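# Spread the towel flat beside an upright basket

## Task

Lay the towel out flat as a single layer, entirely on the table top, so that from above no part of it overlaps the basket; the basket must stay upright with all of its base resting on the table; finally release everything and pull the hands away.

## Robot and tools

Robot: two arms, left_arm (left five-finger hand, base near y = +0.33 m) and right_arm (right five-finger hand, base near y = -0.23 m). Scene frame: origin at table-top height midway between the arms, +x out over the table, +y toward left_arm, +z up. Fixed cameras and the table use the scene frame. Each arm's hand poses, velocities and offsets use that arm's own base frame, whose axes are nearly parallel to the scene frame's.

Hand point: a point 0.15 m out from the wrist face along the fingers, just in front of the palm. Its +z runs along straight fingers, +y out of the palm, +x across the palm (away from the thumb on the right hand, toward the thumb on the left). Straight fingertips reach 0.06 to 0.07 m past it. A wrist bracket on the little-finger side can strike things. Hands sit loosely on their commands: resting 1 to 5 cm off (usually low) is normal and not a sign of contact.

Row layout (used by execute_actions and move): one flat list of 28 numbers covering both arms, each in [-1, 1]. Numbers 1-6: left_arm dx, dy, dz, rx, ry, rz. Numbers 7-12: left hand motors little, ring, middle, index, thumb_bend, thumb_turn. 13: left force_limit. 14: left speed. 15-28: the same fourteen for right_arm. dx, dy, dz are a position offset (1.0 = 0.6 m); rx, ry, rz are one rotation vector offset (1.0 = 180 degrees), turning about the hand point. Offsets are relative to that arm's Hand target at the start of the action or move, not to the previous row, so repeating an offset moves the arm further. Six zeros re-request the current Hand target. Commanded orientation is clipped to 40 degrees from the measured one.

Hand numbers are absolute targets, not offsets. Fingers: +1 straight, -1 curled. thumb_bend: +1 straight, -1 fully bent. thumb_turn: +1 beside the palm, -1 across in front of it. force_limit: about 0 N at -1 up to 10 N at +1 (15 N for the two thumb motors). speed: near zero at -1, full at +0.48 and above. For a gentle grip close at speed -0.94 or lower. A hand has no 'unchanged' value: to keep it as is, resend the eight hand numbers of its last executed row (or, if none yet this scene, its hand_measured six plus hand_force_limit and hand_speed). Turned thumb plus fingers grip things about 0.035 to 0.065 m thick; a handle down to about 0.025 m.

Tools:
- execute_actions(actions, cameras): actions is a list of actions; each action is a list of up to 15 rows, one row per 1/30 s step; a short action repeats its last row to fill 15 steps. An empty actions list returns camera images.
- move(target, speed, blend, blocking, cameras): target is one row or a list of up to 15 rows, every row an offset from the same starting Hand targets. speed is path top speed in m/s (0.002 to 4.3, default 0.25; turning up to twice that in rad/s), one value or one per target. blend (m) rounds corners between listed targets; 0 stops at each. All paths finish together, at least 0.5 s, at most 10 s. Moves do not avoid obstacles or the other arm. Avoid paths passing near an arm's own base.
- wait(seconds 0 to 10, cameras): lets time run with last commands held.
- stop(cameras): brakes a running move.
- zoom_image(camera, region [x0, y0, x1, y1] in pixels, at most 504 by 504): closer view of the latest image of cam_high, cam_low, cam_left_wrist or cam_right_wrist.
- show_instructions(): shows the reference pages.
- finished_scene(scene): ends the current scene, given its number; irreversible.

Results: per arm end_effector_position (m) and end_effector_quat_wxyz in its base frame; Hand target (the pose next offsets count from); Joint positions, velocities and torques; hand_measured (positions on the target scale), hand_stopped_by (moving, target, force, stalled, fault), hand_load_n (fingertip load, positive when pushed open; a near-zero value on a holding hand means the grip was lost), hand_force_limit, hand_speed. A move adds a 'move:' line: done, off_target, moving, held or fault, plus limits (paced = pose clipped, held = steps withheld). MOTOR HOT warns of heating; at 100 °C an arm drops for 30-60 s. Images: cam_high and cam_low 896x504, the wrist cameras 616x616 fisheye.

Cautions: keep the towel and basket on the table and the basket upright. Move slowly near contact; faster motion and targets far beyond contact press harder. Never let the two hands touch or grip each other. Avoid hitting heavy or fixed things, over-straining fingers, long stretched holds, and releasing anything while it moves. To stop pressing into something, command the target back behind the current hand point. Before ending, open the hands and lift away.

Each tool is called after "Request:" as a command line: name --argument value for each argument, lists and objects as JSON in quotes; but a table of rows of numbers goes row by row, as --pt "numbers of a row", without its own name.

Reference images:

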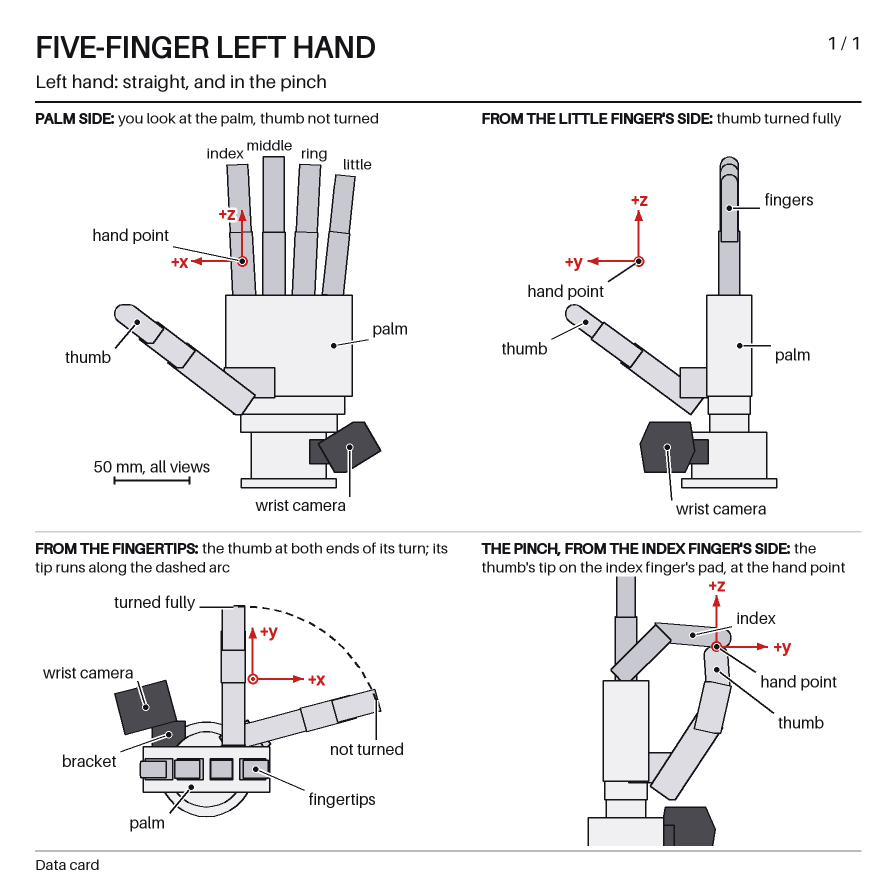

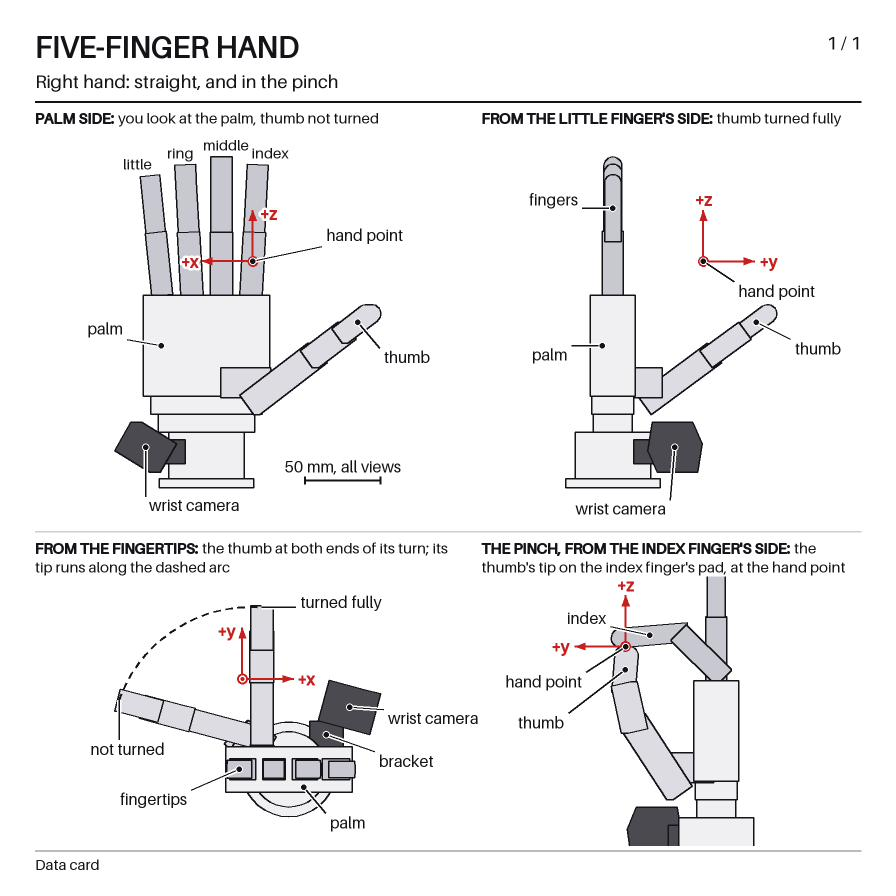

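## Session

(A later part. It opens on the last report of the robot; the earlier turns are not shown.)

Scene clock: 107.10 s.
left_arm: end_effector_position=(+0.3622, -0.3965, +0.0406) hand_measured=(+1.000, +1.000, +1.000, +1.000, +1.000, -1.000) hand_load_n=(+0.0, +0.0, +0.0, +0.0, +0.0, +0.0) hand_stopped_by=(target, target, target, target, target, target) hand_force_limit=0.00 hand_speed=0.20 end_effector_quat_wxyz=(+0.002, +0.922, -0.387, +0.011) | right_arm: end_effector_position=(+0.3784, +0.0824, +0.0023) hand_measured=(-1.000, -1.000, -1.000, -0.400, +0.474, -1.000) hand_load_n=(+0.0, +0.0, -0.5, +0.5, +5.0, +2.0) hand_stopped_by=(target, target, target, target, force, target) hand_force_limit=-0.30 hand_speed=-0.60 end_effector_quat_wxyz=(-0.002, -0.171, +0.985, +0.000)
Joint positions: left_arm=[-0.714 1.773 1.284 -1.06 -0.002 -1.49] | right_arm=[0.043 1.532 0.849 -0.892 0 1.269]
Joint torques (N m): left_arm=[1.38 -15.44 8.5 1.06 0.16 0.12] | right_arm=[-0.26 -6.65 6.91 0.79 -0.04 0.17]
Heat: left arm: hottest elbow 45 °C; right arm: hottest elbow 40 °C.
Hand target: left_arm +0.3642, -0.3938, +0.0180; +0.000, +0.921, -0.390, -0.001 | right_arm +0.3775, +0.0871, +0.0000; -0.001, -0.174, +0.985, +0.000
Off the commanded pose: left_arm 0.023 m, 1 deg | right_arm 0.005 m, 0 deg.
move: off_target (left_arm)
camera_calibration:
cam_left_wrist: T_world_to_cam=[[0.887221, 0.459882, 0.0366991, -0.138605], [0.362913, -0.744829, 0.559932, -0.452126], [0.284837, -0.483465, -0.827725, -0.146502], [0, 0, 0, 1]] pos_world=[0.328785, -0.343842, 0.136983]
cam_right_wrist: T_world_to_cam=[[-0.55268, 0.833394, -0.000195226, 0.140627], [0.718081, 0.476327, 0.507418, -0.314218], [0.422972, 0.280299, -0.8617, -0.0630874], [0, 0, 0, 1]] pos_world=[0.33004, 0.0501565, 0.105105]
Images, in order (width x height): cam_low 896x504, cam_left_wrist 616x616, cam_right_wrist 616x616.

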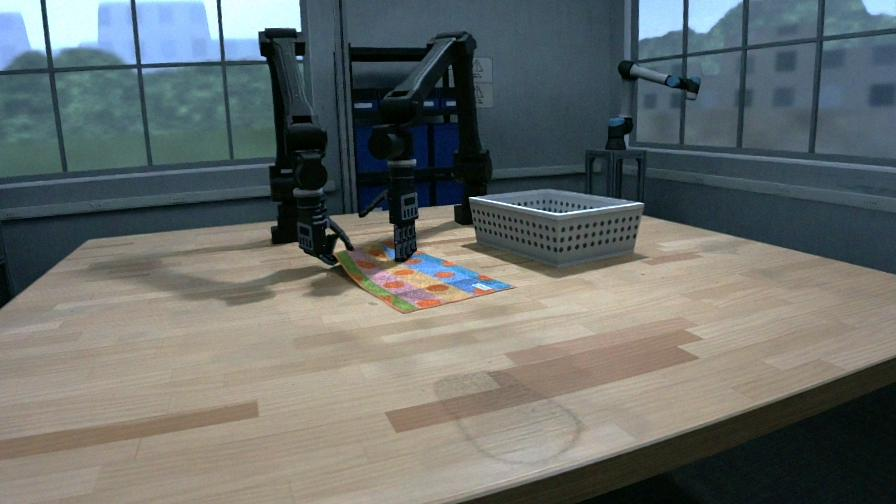

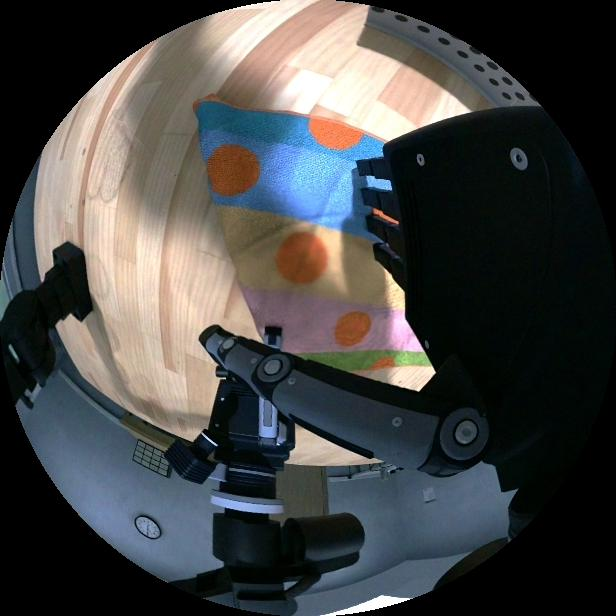

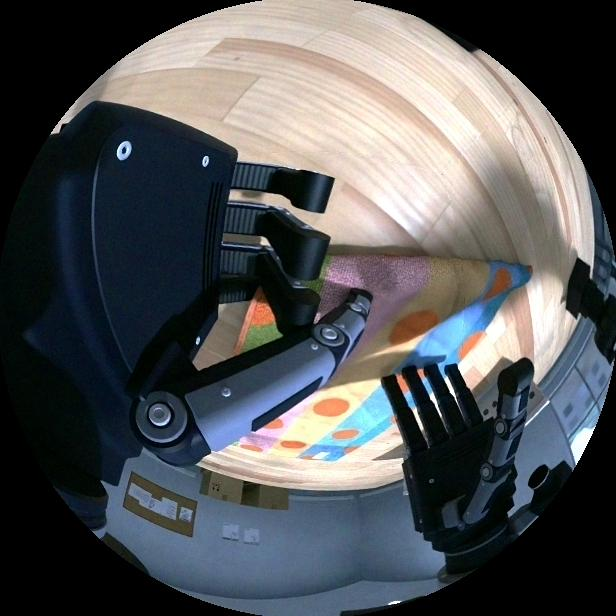

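Request:
move --target '[0,0,0,0,0,0,1,1,1,1,1,-1,0,0.2,0,0,0.12,0,0,0,-1,-1,-1,-0.4,-0.15,-1,-0.3,-0.6]' --speed 0.15 --cameras '["cam_low","cam_right_wrist","cam_left_wrist"]'

Scene clock: 108.73 s.
left_arm: end_effector_position=(+0.3629, -0.3972, +0.0407) hand_measured=(+1.000, +1.000, +1.000, +1.000, +1.000, -1.000) hand_load_n=(+0.0, +0.0, +0.0, +0.0, +0.0, +0.0) hand_stopped_by=(target, target, target, target, target, target) hand_force_limit=0.00 hand_speed=0.20 end_effector_quat_wxyz=(+0.003, +0.922, -0.387, +0.012) | right_arm: end_effector_position=(+0.3640, +0.0823, +0.0568) hand_measured=(-1.000, -1.000, -1.000, -0.400, +0.474, -1.000) hand_load_n=(+0.0, +0.0, -0.5, +0.0, +5.0, +1.5) hand_stopped_by=(target, target, target, target, force, target) hand_force_limit=-0.30 hand_speed=-0.60 end_effector_quat_wxyz=(-0.015, -0.171, +0.985, +0.002)
Joint positions: left_arm=[-0.714 1.773 1.284 -1.056 -0.002 -1.49] | right_arm=[0.044 1.421 0.901 -1.082 0 1.271]
Joint torques (N m): left_arm=[1.55 -15.33 8.57 0.95 0.14 0.1] | right_arm=[-0.79 -7.36 11.15 -0.32 -0.04 0.08]
Heat: left arm: hottest elbow 45 °C; right arm: hottest elbow 40 °C.
Hand target: left_arm +0.3642, -0.3938, +0.0180; +0.000, +0.921, -0.390, -0.001 | right_arm +0.3774, +0.0871, +0.0719; -0.001, -0.174, +0.985, +0.000
Off the commanded pose: left_arm 0.023 m, 2 deg | right_arm 0.021 m, 2 deg.
move: off_target (left_arm, right_arm)
camera_calibration:
cam_left_wrist: T_world_to_cam=[[0.887453, 0.459351, 0.0377369, -0.139261], [0.360915, -0.743524, 0.56295, -0.451851], [0.28665, -0.485972, -0.825629, -0.148664], [0, 0, 0, 1]] pos_world=[0.329282, -0.344239, 0.136884]
cam_right_wrist: T_world_to_cam=[[-0.552747, 0.833236, 0.0137531, 0.131989], [0.731388, 0.477142, 0.487245, -0.335422], [0.399428, 0.279382, -0.873157, -0.000683886], [0, 0, 0, 1]] pos_world=[0.318554, 0.050257, 0.16102]
Images, in order (width x height): cam_low 896x504, cam_left_wrist 616x616, cam_right_wrist 616x616.

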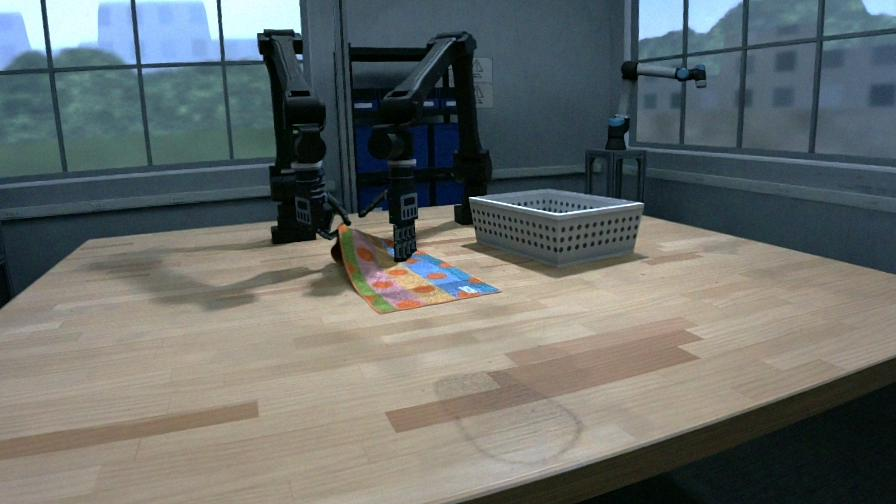

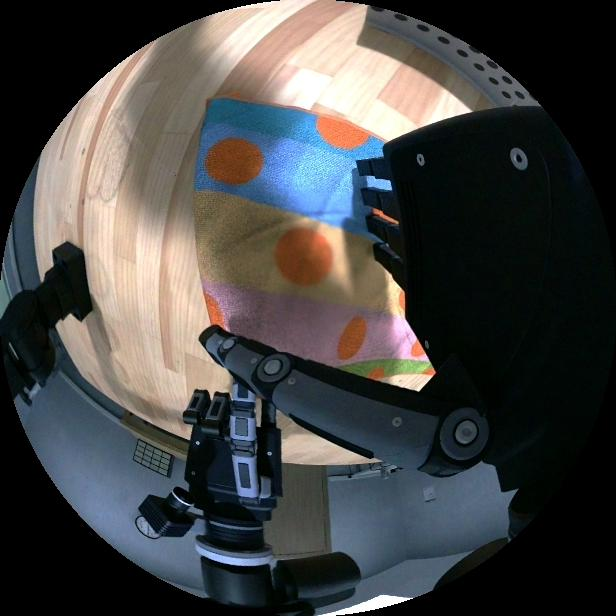

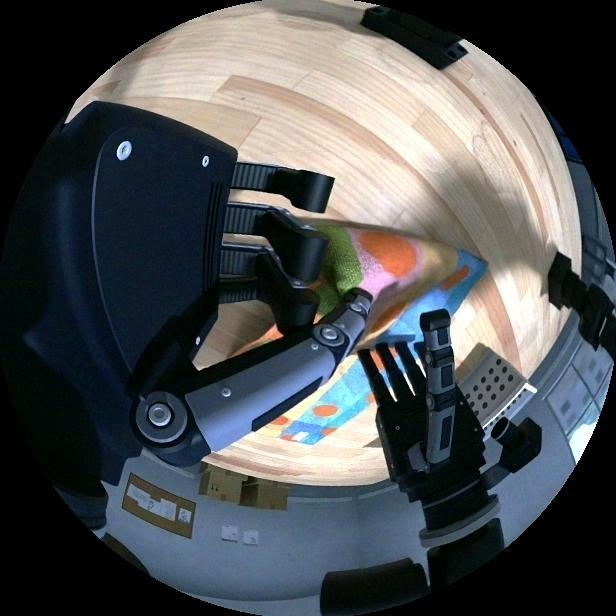

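Request:
zoom_image --camera "cam_low" --region '[280, 180, 520, 330]'

Request:
zoom_image --camera "cam_left_wrist" --region '[180, 80, 440, 400]'

Request:
zoom_image --camera "cam_right_wrist" --region '[200, 180, 500, 450]'

Scaled by 2.100 from the camera's 896x504 image, which has a finer 1280x720 frame.

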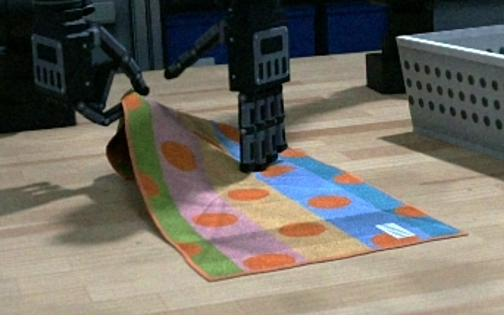

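Scaled by 1.575 from the camera's 616x616 image, which has a finer 880x880 frame.

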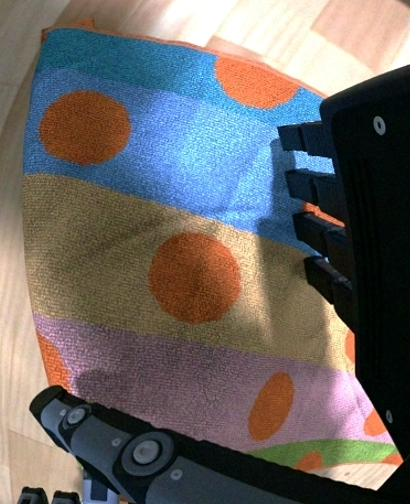

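Scaled by 1.680 from the camera's 616x616 image, which has a finer 880x880 frame.

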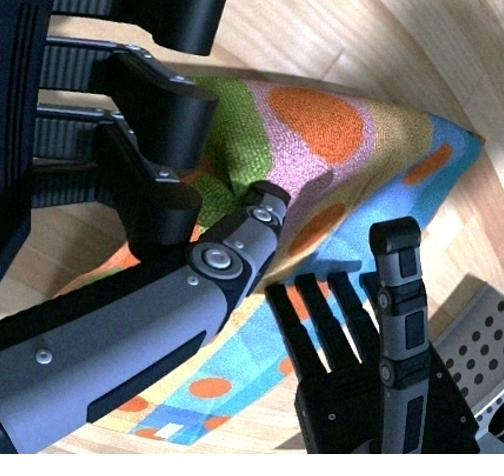

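Request:
move --pt "0 0 0.12 0 0 0 1 1 1 1 1 -1 0 0.2 0 0 0.02 0 0 0 -1 -1 -1 -0.4 -0.15 -1 -0.3 -0.6" --pt "0 0 0.16 0 0 0 1 1 1 1 1 -1 0 0.2 -0.06 -0.02 0.14 0 0 0 -1 -1 -1 -0.4 -0.15 -1 -0.3 -0.6" --speed 0.15 --blend 0.02 --cameras '["cam_low","cam_right_wrist","cam_left_wrist","cam_high"]'

Scene clock: 118.60 s.
left_arm: end_effector_position=(+0.3495, -0.3858, +0.0880) hand_measured=(+1.000, +1.000, +1.000, +1.000, +1.000, -1.000) hand_load_n=(+0.0, +0.0, +0.0, +0.0, +0.0, +0.0) hand_stopped_by=(target, target, target, target, target, target) hand_force_limit=0.00 hand_speed=0.20 end_effector_quat_wxyz=(-0.009, +0.922, -0.387, -0.026) | right_arm: end_effector_position=(+0.3280, +0.0787, +0.1369) hand_measured=(-1.000, -1.000, -1.000, -0.400, +0.474, -1.000) hand_load_n=(+0.0, +0.0, -0.5, +0.5, +5.0, +1.5) hand_stopped_by=(target, target, target, target, force, target) hand_force_limit=-0.30 hand_speed=-0.60 end_effector_quat_wxyz=(-0.019, -0.176, +0.984, +0.003)
Joint positions: left_arm=[-0.714 1.731 1.366 -1.262 -0.001 -1.49] | right_arm=[0.038 1.241 0.962 -1.33 0 1.256]
Joint torques (N m): left_arm=[1.44 -20.31 13.56 -0.17 0.1 0.11] | right_arm=[-1.85 -5.01 12.77 -0.21 -0.01 0.03]
Heat: left arm: hottest elbow 45 °C; right arm: hottest elbow 41 °C.
Hand target: left_arm +0.3643, -0.3939, +0.1142; +0.000, +0.921, -0.390, +0.000 | right_arm +0.3414, +0.0752, +0.1560; -0.001, -0.174, +0.985, +0.000
Off the commanded pose: left_arm 0.031 m, 3 deg | right_arm 0.023 m, 2 deg.
move: off_target (left_arm, right_arm)
camera_calibration:
cam_left_wrist: T_world_to_cam=[[0.888835, 0.458175, 0.00697489, -0.13262], [0.393788, -0.771534, 0.499667, -0.481892], [0.234316, -0.441374, -0.86619, -0.0611137], [0, 0, 0, 1]] pos_world=[0.321961, -0.338006, 0.188774]
cam_right_wrist: T_world_to_cam=[[-0.559596, 0.828562, 0.0183473, 0.115984], [0.731256, 0.483217, 0.48142, -0.346006], [0.390021, 0.282818, -0.876298, 0.087845], [0, 0, 0, 1]] pos_world=[0.283662, 0.0462523, 0.241425]

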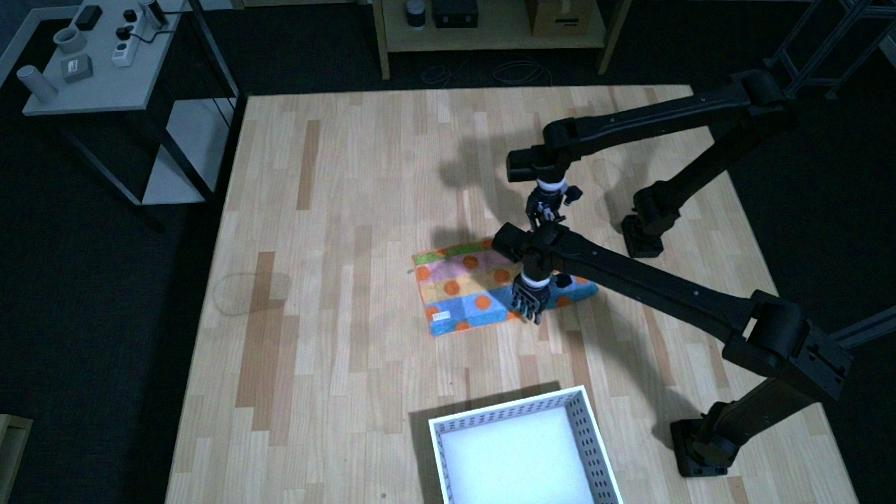

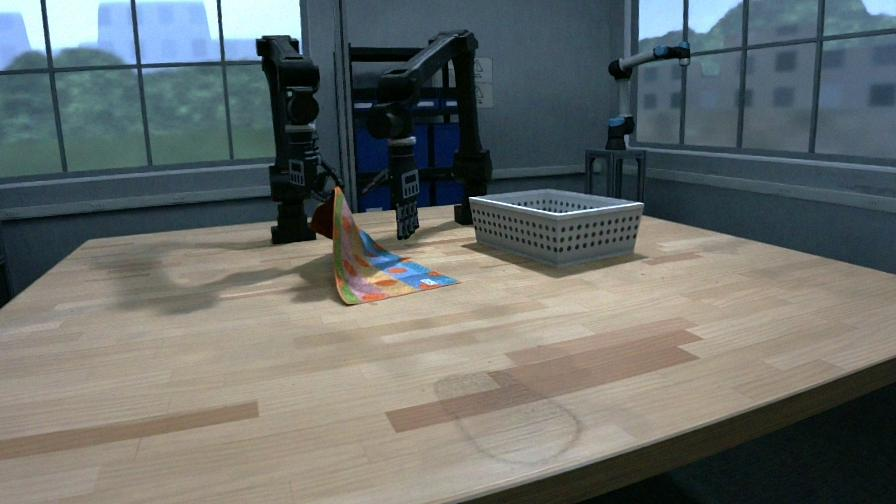

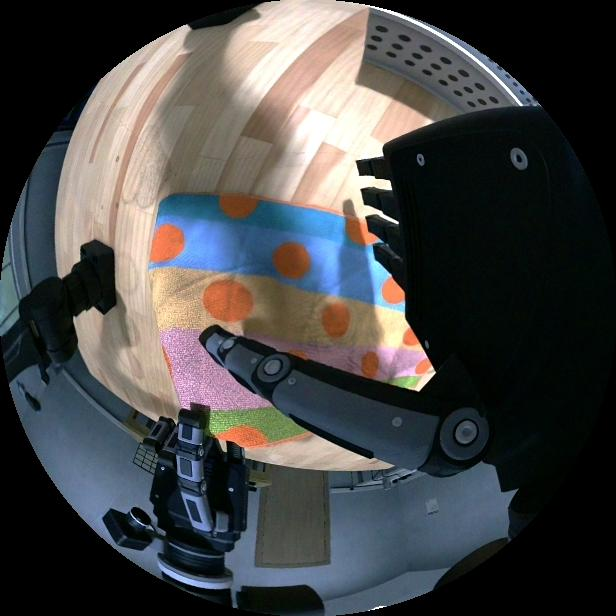

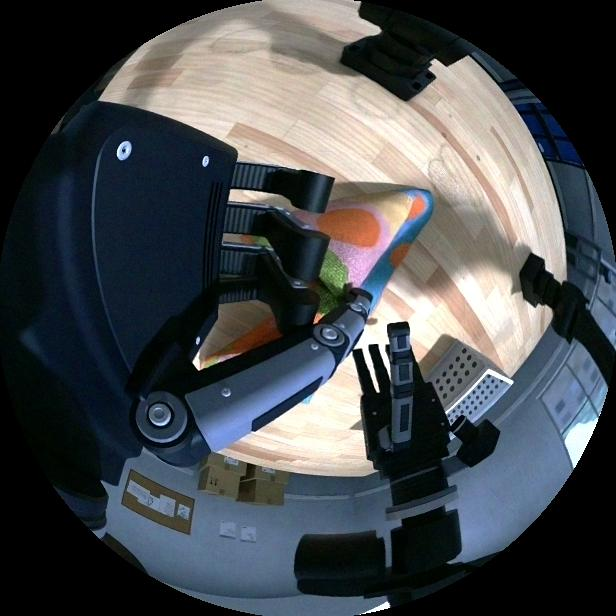

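Request:
zoom_image --camera "cam_low" --region '[290, 160, 490, 320]'

Request:
zoom_image --camera "cam_left_wrist" --region '[120, 170, 460, 480]'

Request:
zoom_image --camera "cam_right_wrist" --region '[180, 150, 480, 420]'

Request:
zoom_image --camera "cam_high" --region '[380, 190, 640, 370]'

Scaled by 2.520 from the camera's 896x504 image, which has a finer 1280x720 frame.

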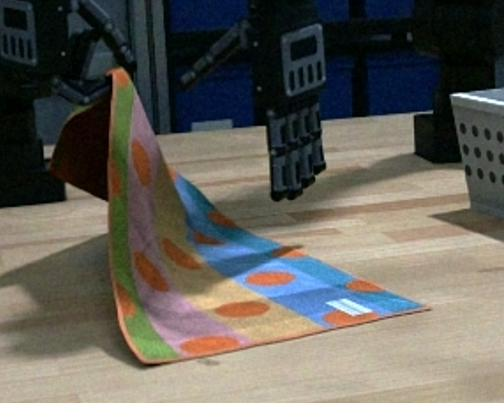

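Scaled by 1.482 from the camera's 616x616 image, which has a finer 880x880 frame.

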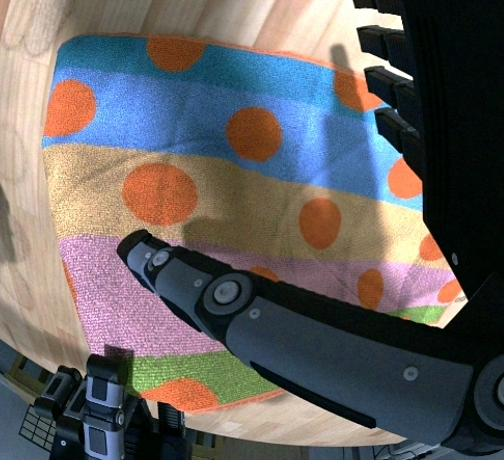

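Scaled by 1.680 from the camera's 616x616 image, which has a finer 880x880 frame.

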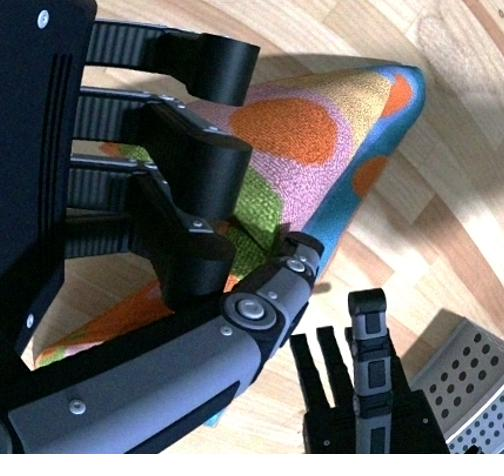

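Scaled by 1.938 from the camera's 896x504 image, which has a finer 1280x720 frame.

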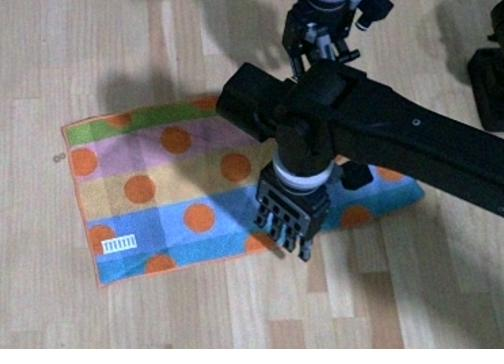

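Request:
move --target '[0,0,0.05,0,0,0,1,1,1,1,1,-1,0,0.2,-0.034,-0.141,-0.093,0,0,0,-1,-1,-1,-0.4,-0.15,-1,-0.3,-0.6]' --speed 0.15 --cameras '["cam_low","cam_right_wrist","cam_left_wrist","cam_high"]'

Scene clock: 124.13 s.
left_arm: end_effector_position=(+0.3507, -0.3868, +0.1178) hand_measured=(+1.000, +1.000, +1.000, +1.000, +1.000, -1.000) hand_load_n=(+0.0, +0.0, +0.0, +0.0, -0.5, +0.0) hand_stopped_by=(target, target, target, target, target, target) hand_force_limit=0.00 hand_speed=0.20 end_effector_quat_wxyz=(-0.009, +0.922, -0.387, -0.026) | right_arm: end_effector_position=(+0.3203, -0.0065, +0.1055) hand_measured=(-1.000, -1.000, -1.000, -0.400, +0.474, -1.000) hand_load_n=(+0.0, +0.0, -0.5, +0.5, +5.0, +1.5) hand_stopped_by=(target, target, target, target, force, target) hand_force_limit=-0.30 hand_speed=-0.60 end_effector_quat_wxyz=(+0.000, -0.175, +0.985, -0.002)
Joint positions: left_arm=[-0.714 1.709 1.42 -1.336 -0.001 -1.49] | right_arm=[-0.228 1.241 0.875 -1.202 0.004 0.992]
Joint torques (N m): left_arm=[1.2 -19.84 13.86 -0.17 0.09 0.09] | right_arm=[-2.08 -4.01 8.46 0.88 -0.14 0.07]
Heat: left arm: hottest elbow 45 °C; right arm: hottest elbow 42 °C.
Hand target: left_arm +0.3643, -0.3938, +0.1441; +0.000, +0.921, -0.390, +0.000 | right_arm +0.3211, -0.0095, +0.1002; -0.001, -0.174, +0.985, +0.000
Off the commanded pose: left_arm 0.031 m, 3 deg | right_arm 0.006 m, 0 deg.
move: off_target (left_arm)
camera_calibration:
cam_left_wrist: T_world_to_cam=[[0.888846, 0.45815, 0.00709226, -0.133475], [0.393637, -0.771424, 0.499955, -0.498002], [0.234526, -0.441592, -0.866022, -0.0362015], [0, 0, 0, 1]] pos_world=[0.32316, -0.339006, 0.218574]
cam_right_wrist: T_world_to_cam=[[-0.558339, 0.829589, -0.00632891, 0.185045], [0.712002, 0.483087, 0.509588, -0.280837], [0.425806, 0.280017, -0.860395, 0.0742926], [0, 0, 0, 1]] pos_world=[0.27164, -0.0386454, 0.208204]

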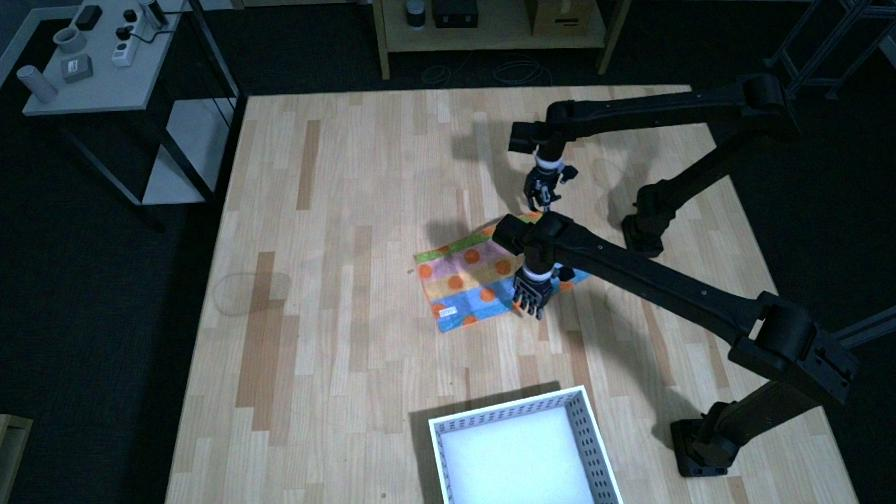

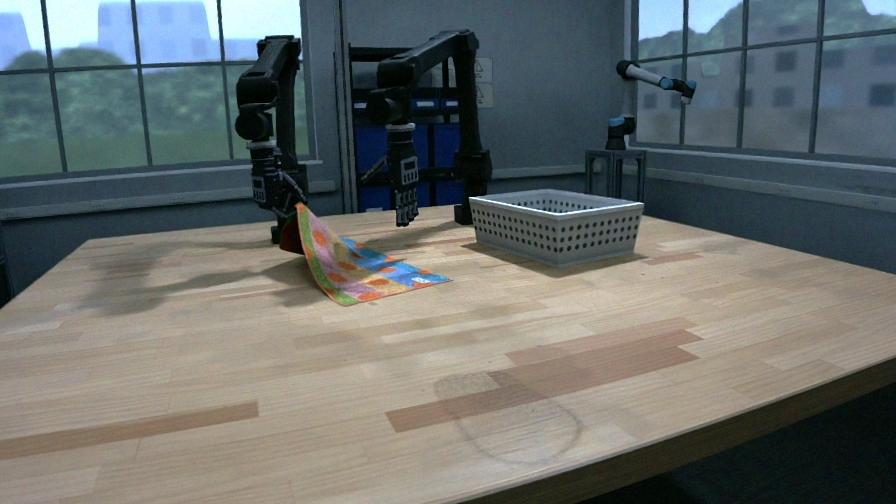

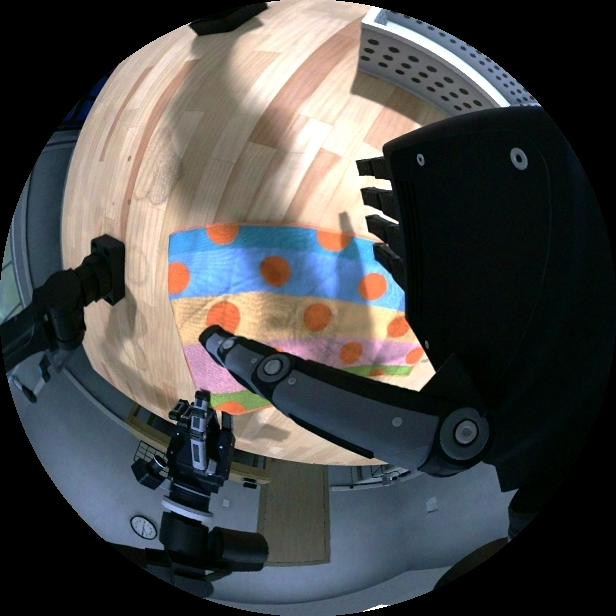

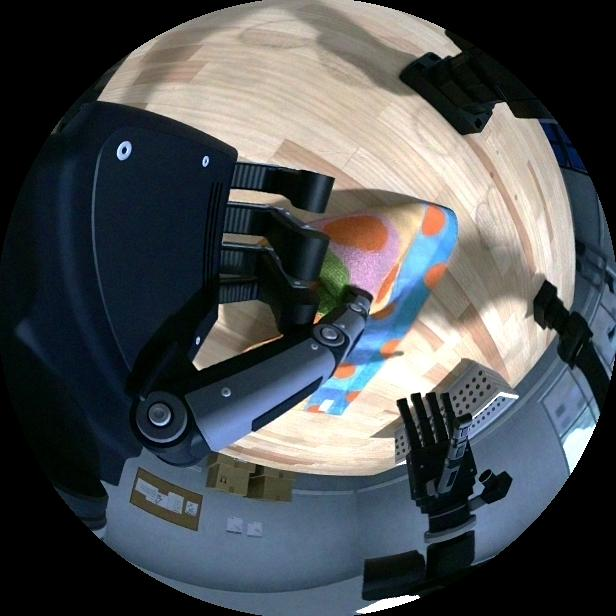

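Request:
zoom_image --camera "cam_low" --region '[250, 170, 450, 330]'

Request:
zoom_image --camera "cam_right_wrist" --region '[180, 150, 480, 420]'

Request:
zoom_image --camera "cam_left_wrist" --region '[120, 190, 460, 480]'

Scaled by 2.520 from the camera's 896x504 image, which has a finer 1280x720 frame.

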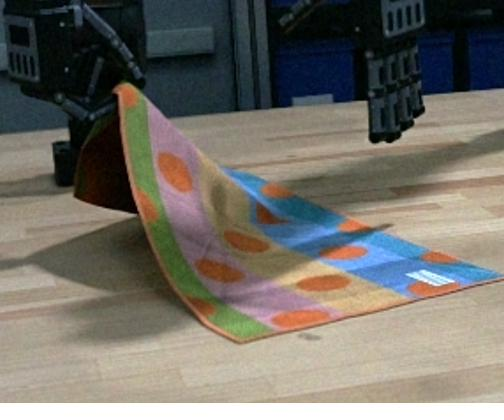

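Scaled by 1.680 from the camera's 616x616 image, which has a finer 880x880 frame.

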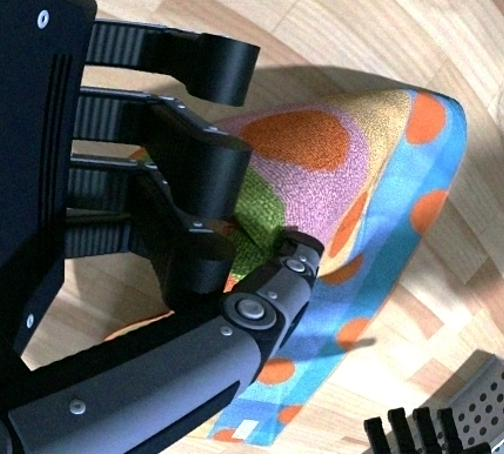

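Scaled by 1.482 from the camera's 616x616 image, which has a finer 880x880 frame.

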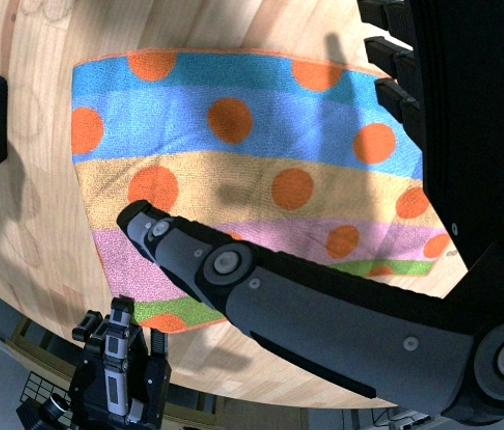

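Request:
move --pt "0 0 0 0 0 0 1 1 1 1 1 -1 0 0.2 0 0 -0.045 0 0 0 -1 -1 -1 -0.4 -0.15 -1 -0.3 -0.6" --pt "0 0 0 0 0 0 1 1 1 1 1 -1 0 0.2 0.075 0.058 -0.162 0 0 0 -1 -1 -1 -0.4 -0.15 -1 -0.3 -0.6" --speed 0.12 --blend 0.01 --cameras '["cam_low","cam_right_wrist","cam_left_wrist","cam_high"]'

Scene clock: 127.23 s.
left_arm: end_effector_position=(+0.3507, -0.3868, +0.1178) hand_measured=(+1.000, +1.000, +1.000, +1.000, +1.000, -1.000) hand_load_n=(+0.0, +0.0, +0.0, +0.0, +0.0, +0.0) hand_stopped_by=(target, target, target, target, target, target) hand_force_limit=0.00 hand_speed=0.20 end_effector_quat_wxyz=(-0.009, +0.922, -0.387, -0.026) | right_arm: end_effector_position=(+0.3614, +0.0212, +0.0091) hand_measured=(-1.000, -1.000, -1.000, -0.400, +0.474, -1.000) hand_load_n=(-0.5, +0.5, -0.5, +0.5, +5.5, +2.0) hand_stopped_by=(target, target, target, target, force, target) hand_force_limit=-0.30 hand_speed=-0.60 end_effector_quat_wxyz=(-0.001, -0.173, +0.985, -0.001)
Joint positions: left_arm=[-0.714 1.709 1.42 -1.336 -0.001 -1.49] | right_arm=[-0.127 1.482 0.815 -0.904 0.003 1.096]
Joint torques (N m): left_arm=[1.55 -19.9 13.76 -0.21 0.07 0.1] | right_arm=[-0.15 -5.07 7.95 1.13 -0.1 0.14]
Heat: left arm: hottest elbow 46 °C; right arm: hottest elbow 42 °C.
Hand target: left_arm +0.3643, -0.3938, +0.1441; +0.000, +0.921, -0.390, +0.000 | right_arm +0.3661, +0.0254, +0.0030; -0.001, -0.174, +0.985, +0.000
Off the commanded pose: left_arm 0.030 m, 3 deg | right_arm 0.009 m, 0 deg.
move: off_target (left_arm)
camera_calibration:
cam_left_wrist: T_world_to_cam=[[0.888846, 0.45815, 0.00709226, -0.133475], [0.393637, -0.771424, 0.499955, -0.498002], [0.234526, -0.441592, -0.866022, -0.0362015], [0, 0, 0, 1]] pos_world=[0.32316, -0.339006, 0.218574]
cam_right_wrist: T_world_to_cam=[[-0.556147, 0.831077, -0.00358547, 0.183537], [0.714512, 0.480337, 0.508674, -0.275214], [0.424469, 0.280335, -0.860952, -0.0335073], [0, 0, 0, 1]] pos_world=[0.31294, -0.0109448, 0.111804]

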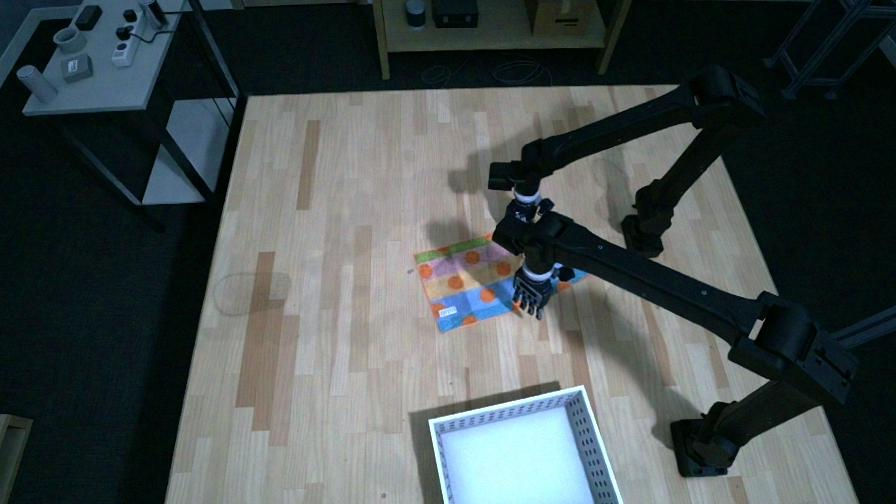

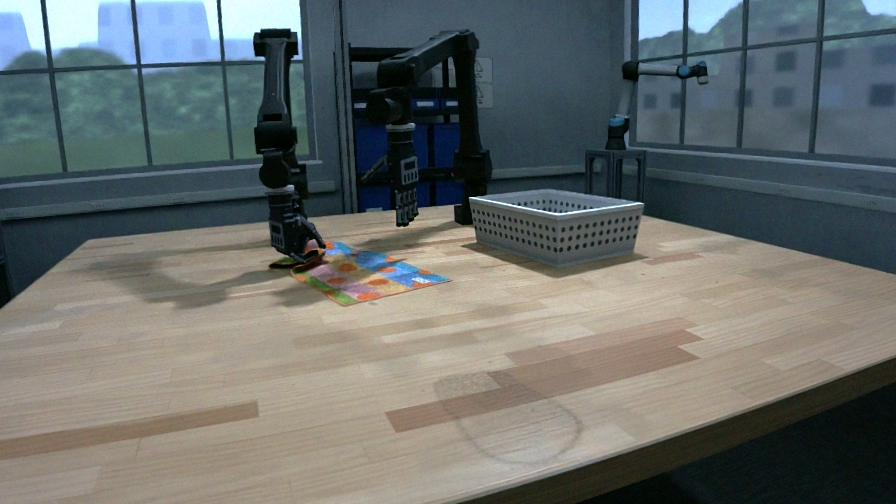

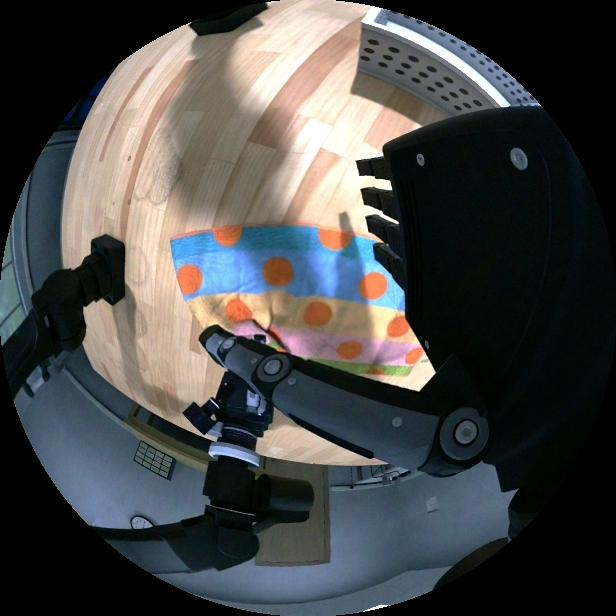

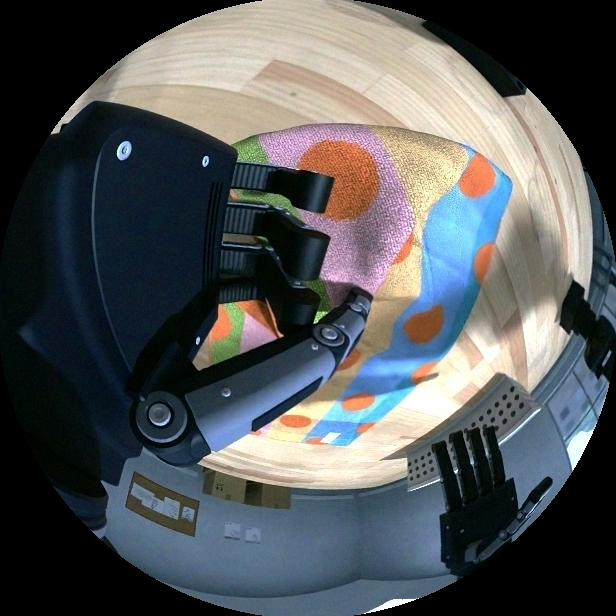

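Request:
zoom_image --camera "cam_low" --region '[250, 180, 470, 330]'

Request:
zoom_image --camera "cam_right_wrist" --region '[200, 100, 530, 460]'

Request:
zoom_image --camera "cam_left_wrist" --region '[140, 200, 440, 420]'

Request:
zoom_image --camera "cam_high" --region '[400, 190, 620, 340]'

Scaled by 2.291 from the camera's 896x504 image, which has a finer 1280x720 frame.

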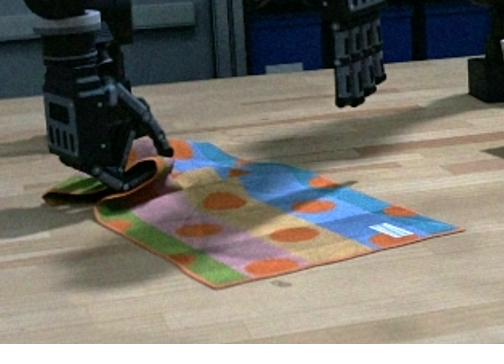

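Scaled by 1.400 from the camera's 616x616 image, which has a finer 880x880 frame.

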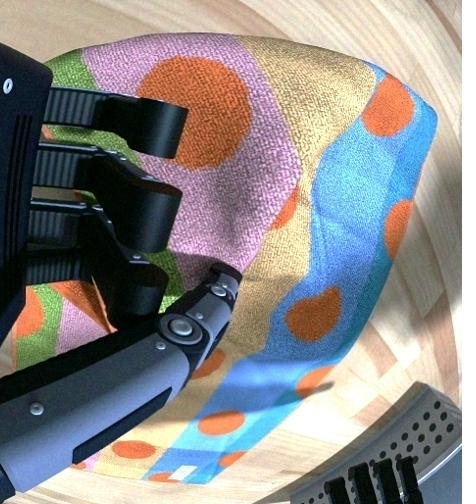

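Scaled by 1.680 from the camera's 616x616 image, which has a finer 880x880 frame.

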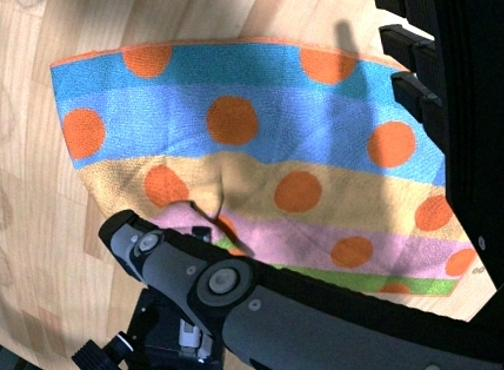

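Scaled by 2.291 from the camera's 896x504 image, which has a finer 1280x720 frame.

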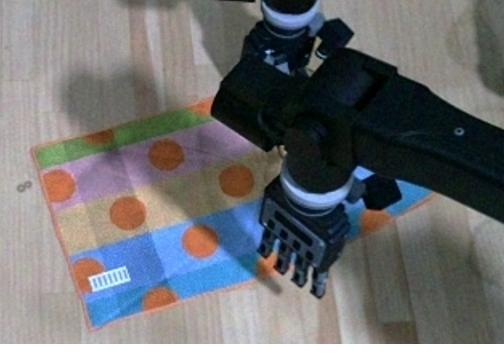

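Request:
move --pt "0 0.1 0 0 0 0 1 1 1 1 1 -1 0 0.2 -0.01 0 0.13 0 0 0 -1 -1 -1 -0.4 -0.15 -1 -0.3 -0.6" --pt "0 0.1 0 0 0 0 1 1 1 1 1 -1 0 0.2 0.09 0.07 0.0 0 0 0 -1 -1 -1 -0.4 -0.15 -1 -0.3 -0.6" --speed 0.15 --blend 0.005 --cameras '["cam_low","cam_right_wrist","cam_left_wrist","cam_high"]'

Scene clock: 132.10 s.
left_arm: end_effector_position=(+0.3617, -0.3360, +0.1358) hand_measured=(+1.000, +1.000, +1.000, +1.000, +1.000, -1.000) hand_load_n=(+0.0, +0.0, +0.0, +0.0, +0.0, +0.0) hand_stopped_by=(target, target, target, target, target, target) hand_force_limit=0.00 hand_speed=0.20 end_effector_quat_wxyz=(-0.003, +0.922, -0.386, -0.012) | right_arm: end_effector_position=(+0.3989, +0.0624, +0.0019) hand_measured=(-1.000, -1.000, -1.000, -0.400, +0.474, -1.000) hand_load_n=(+0.0, +0.0, -0.5, +0.5, +5.5, +1.5) hand_stopped_by=(target, target, target, target, force, target) hand_force_limit=-0.30 hand_speed=-0.60 end_effector_quat_wxyz=(-0.015, -0.174, +0.985, +0.002)
Joint positions: left_arm=[-0.617 1.62 1.352 -1.329 -0.001 -1.394] | right_arm=[-0.01 1.596 0.926 -0.932 0.001 1.211]
Joint torques (N m): left_arm=[1.2 -18.67 9.7 0.44 0.09 0.11] | right_arm=[-0.62 -6.24 10.44 1.21 -0.09 0.2]
Heat: left arm: hottest elbow 47 °C; right arm: hottest elbow 42 °C.
Hand target: left_arm +0.3644, -0.3337, +0.1441; +0.000, +0.921, -0.390, +0.000 | right_arm +0.4202, +0.0673, +0.0030; -0.001, -0.174, +0.985, +0.000
Off the commanded pose: left_arm 0.009 m, 2 deg | right_arm 0.022 m, 2 deg.
move: off_target (right_arm)
camera_calibration:
cam_left_wrist: T_world_to_cam=[[0.887692, 0.460165, 0.0158576, -0.166737], [0.384453, -0.759711, 0.524439, -0.46813], [0.253375, -0.459443, -0.851301, -0.0155881], [0, 0, 0, 1]] pos_world=[0.331934, -0.286079, 0.234879]
cam_right_wrist: T_world_to_cam=[[-0.556939, 0.830438, 0.013883, 0.170506], [0.728623, 0.480496, 0.48809, -0.323676], [0.398657, 0.281951, -0.872683, -0.0568315], [0, 0, 0, 1]] pos_world=[0.353456, 0.0299539, 0.10602]

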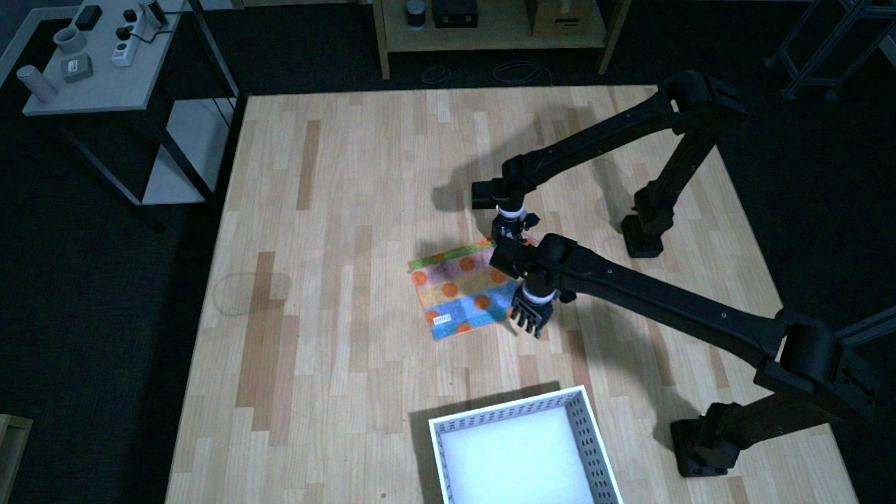

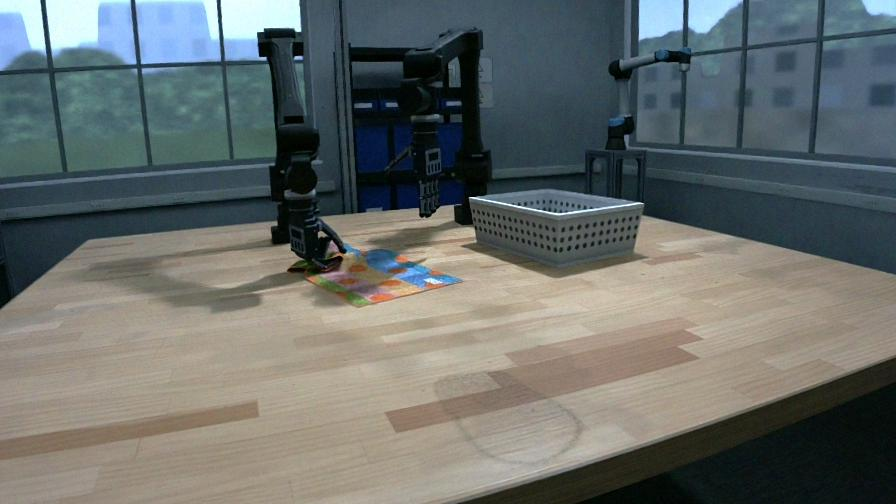

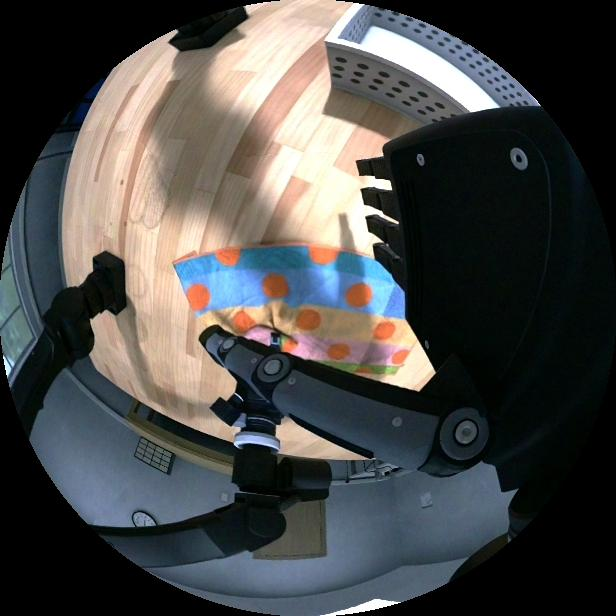

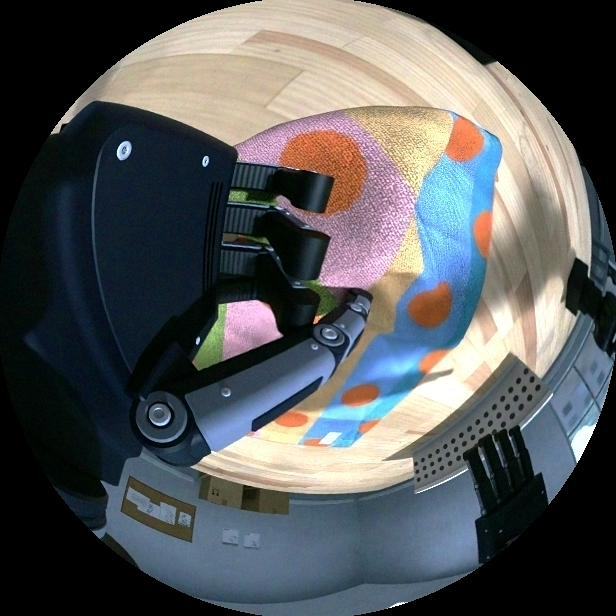

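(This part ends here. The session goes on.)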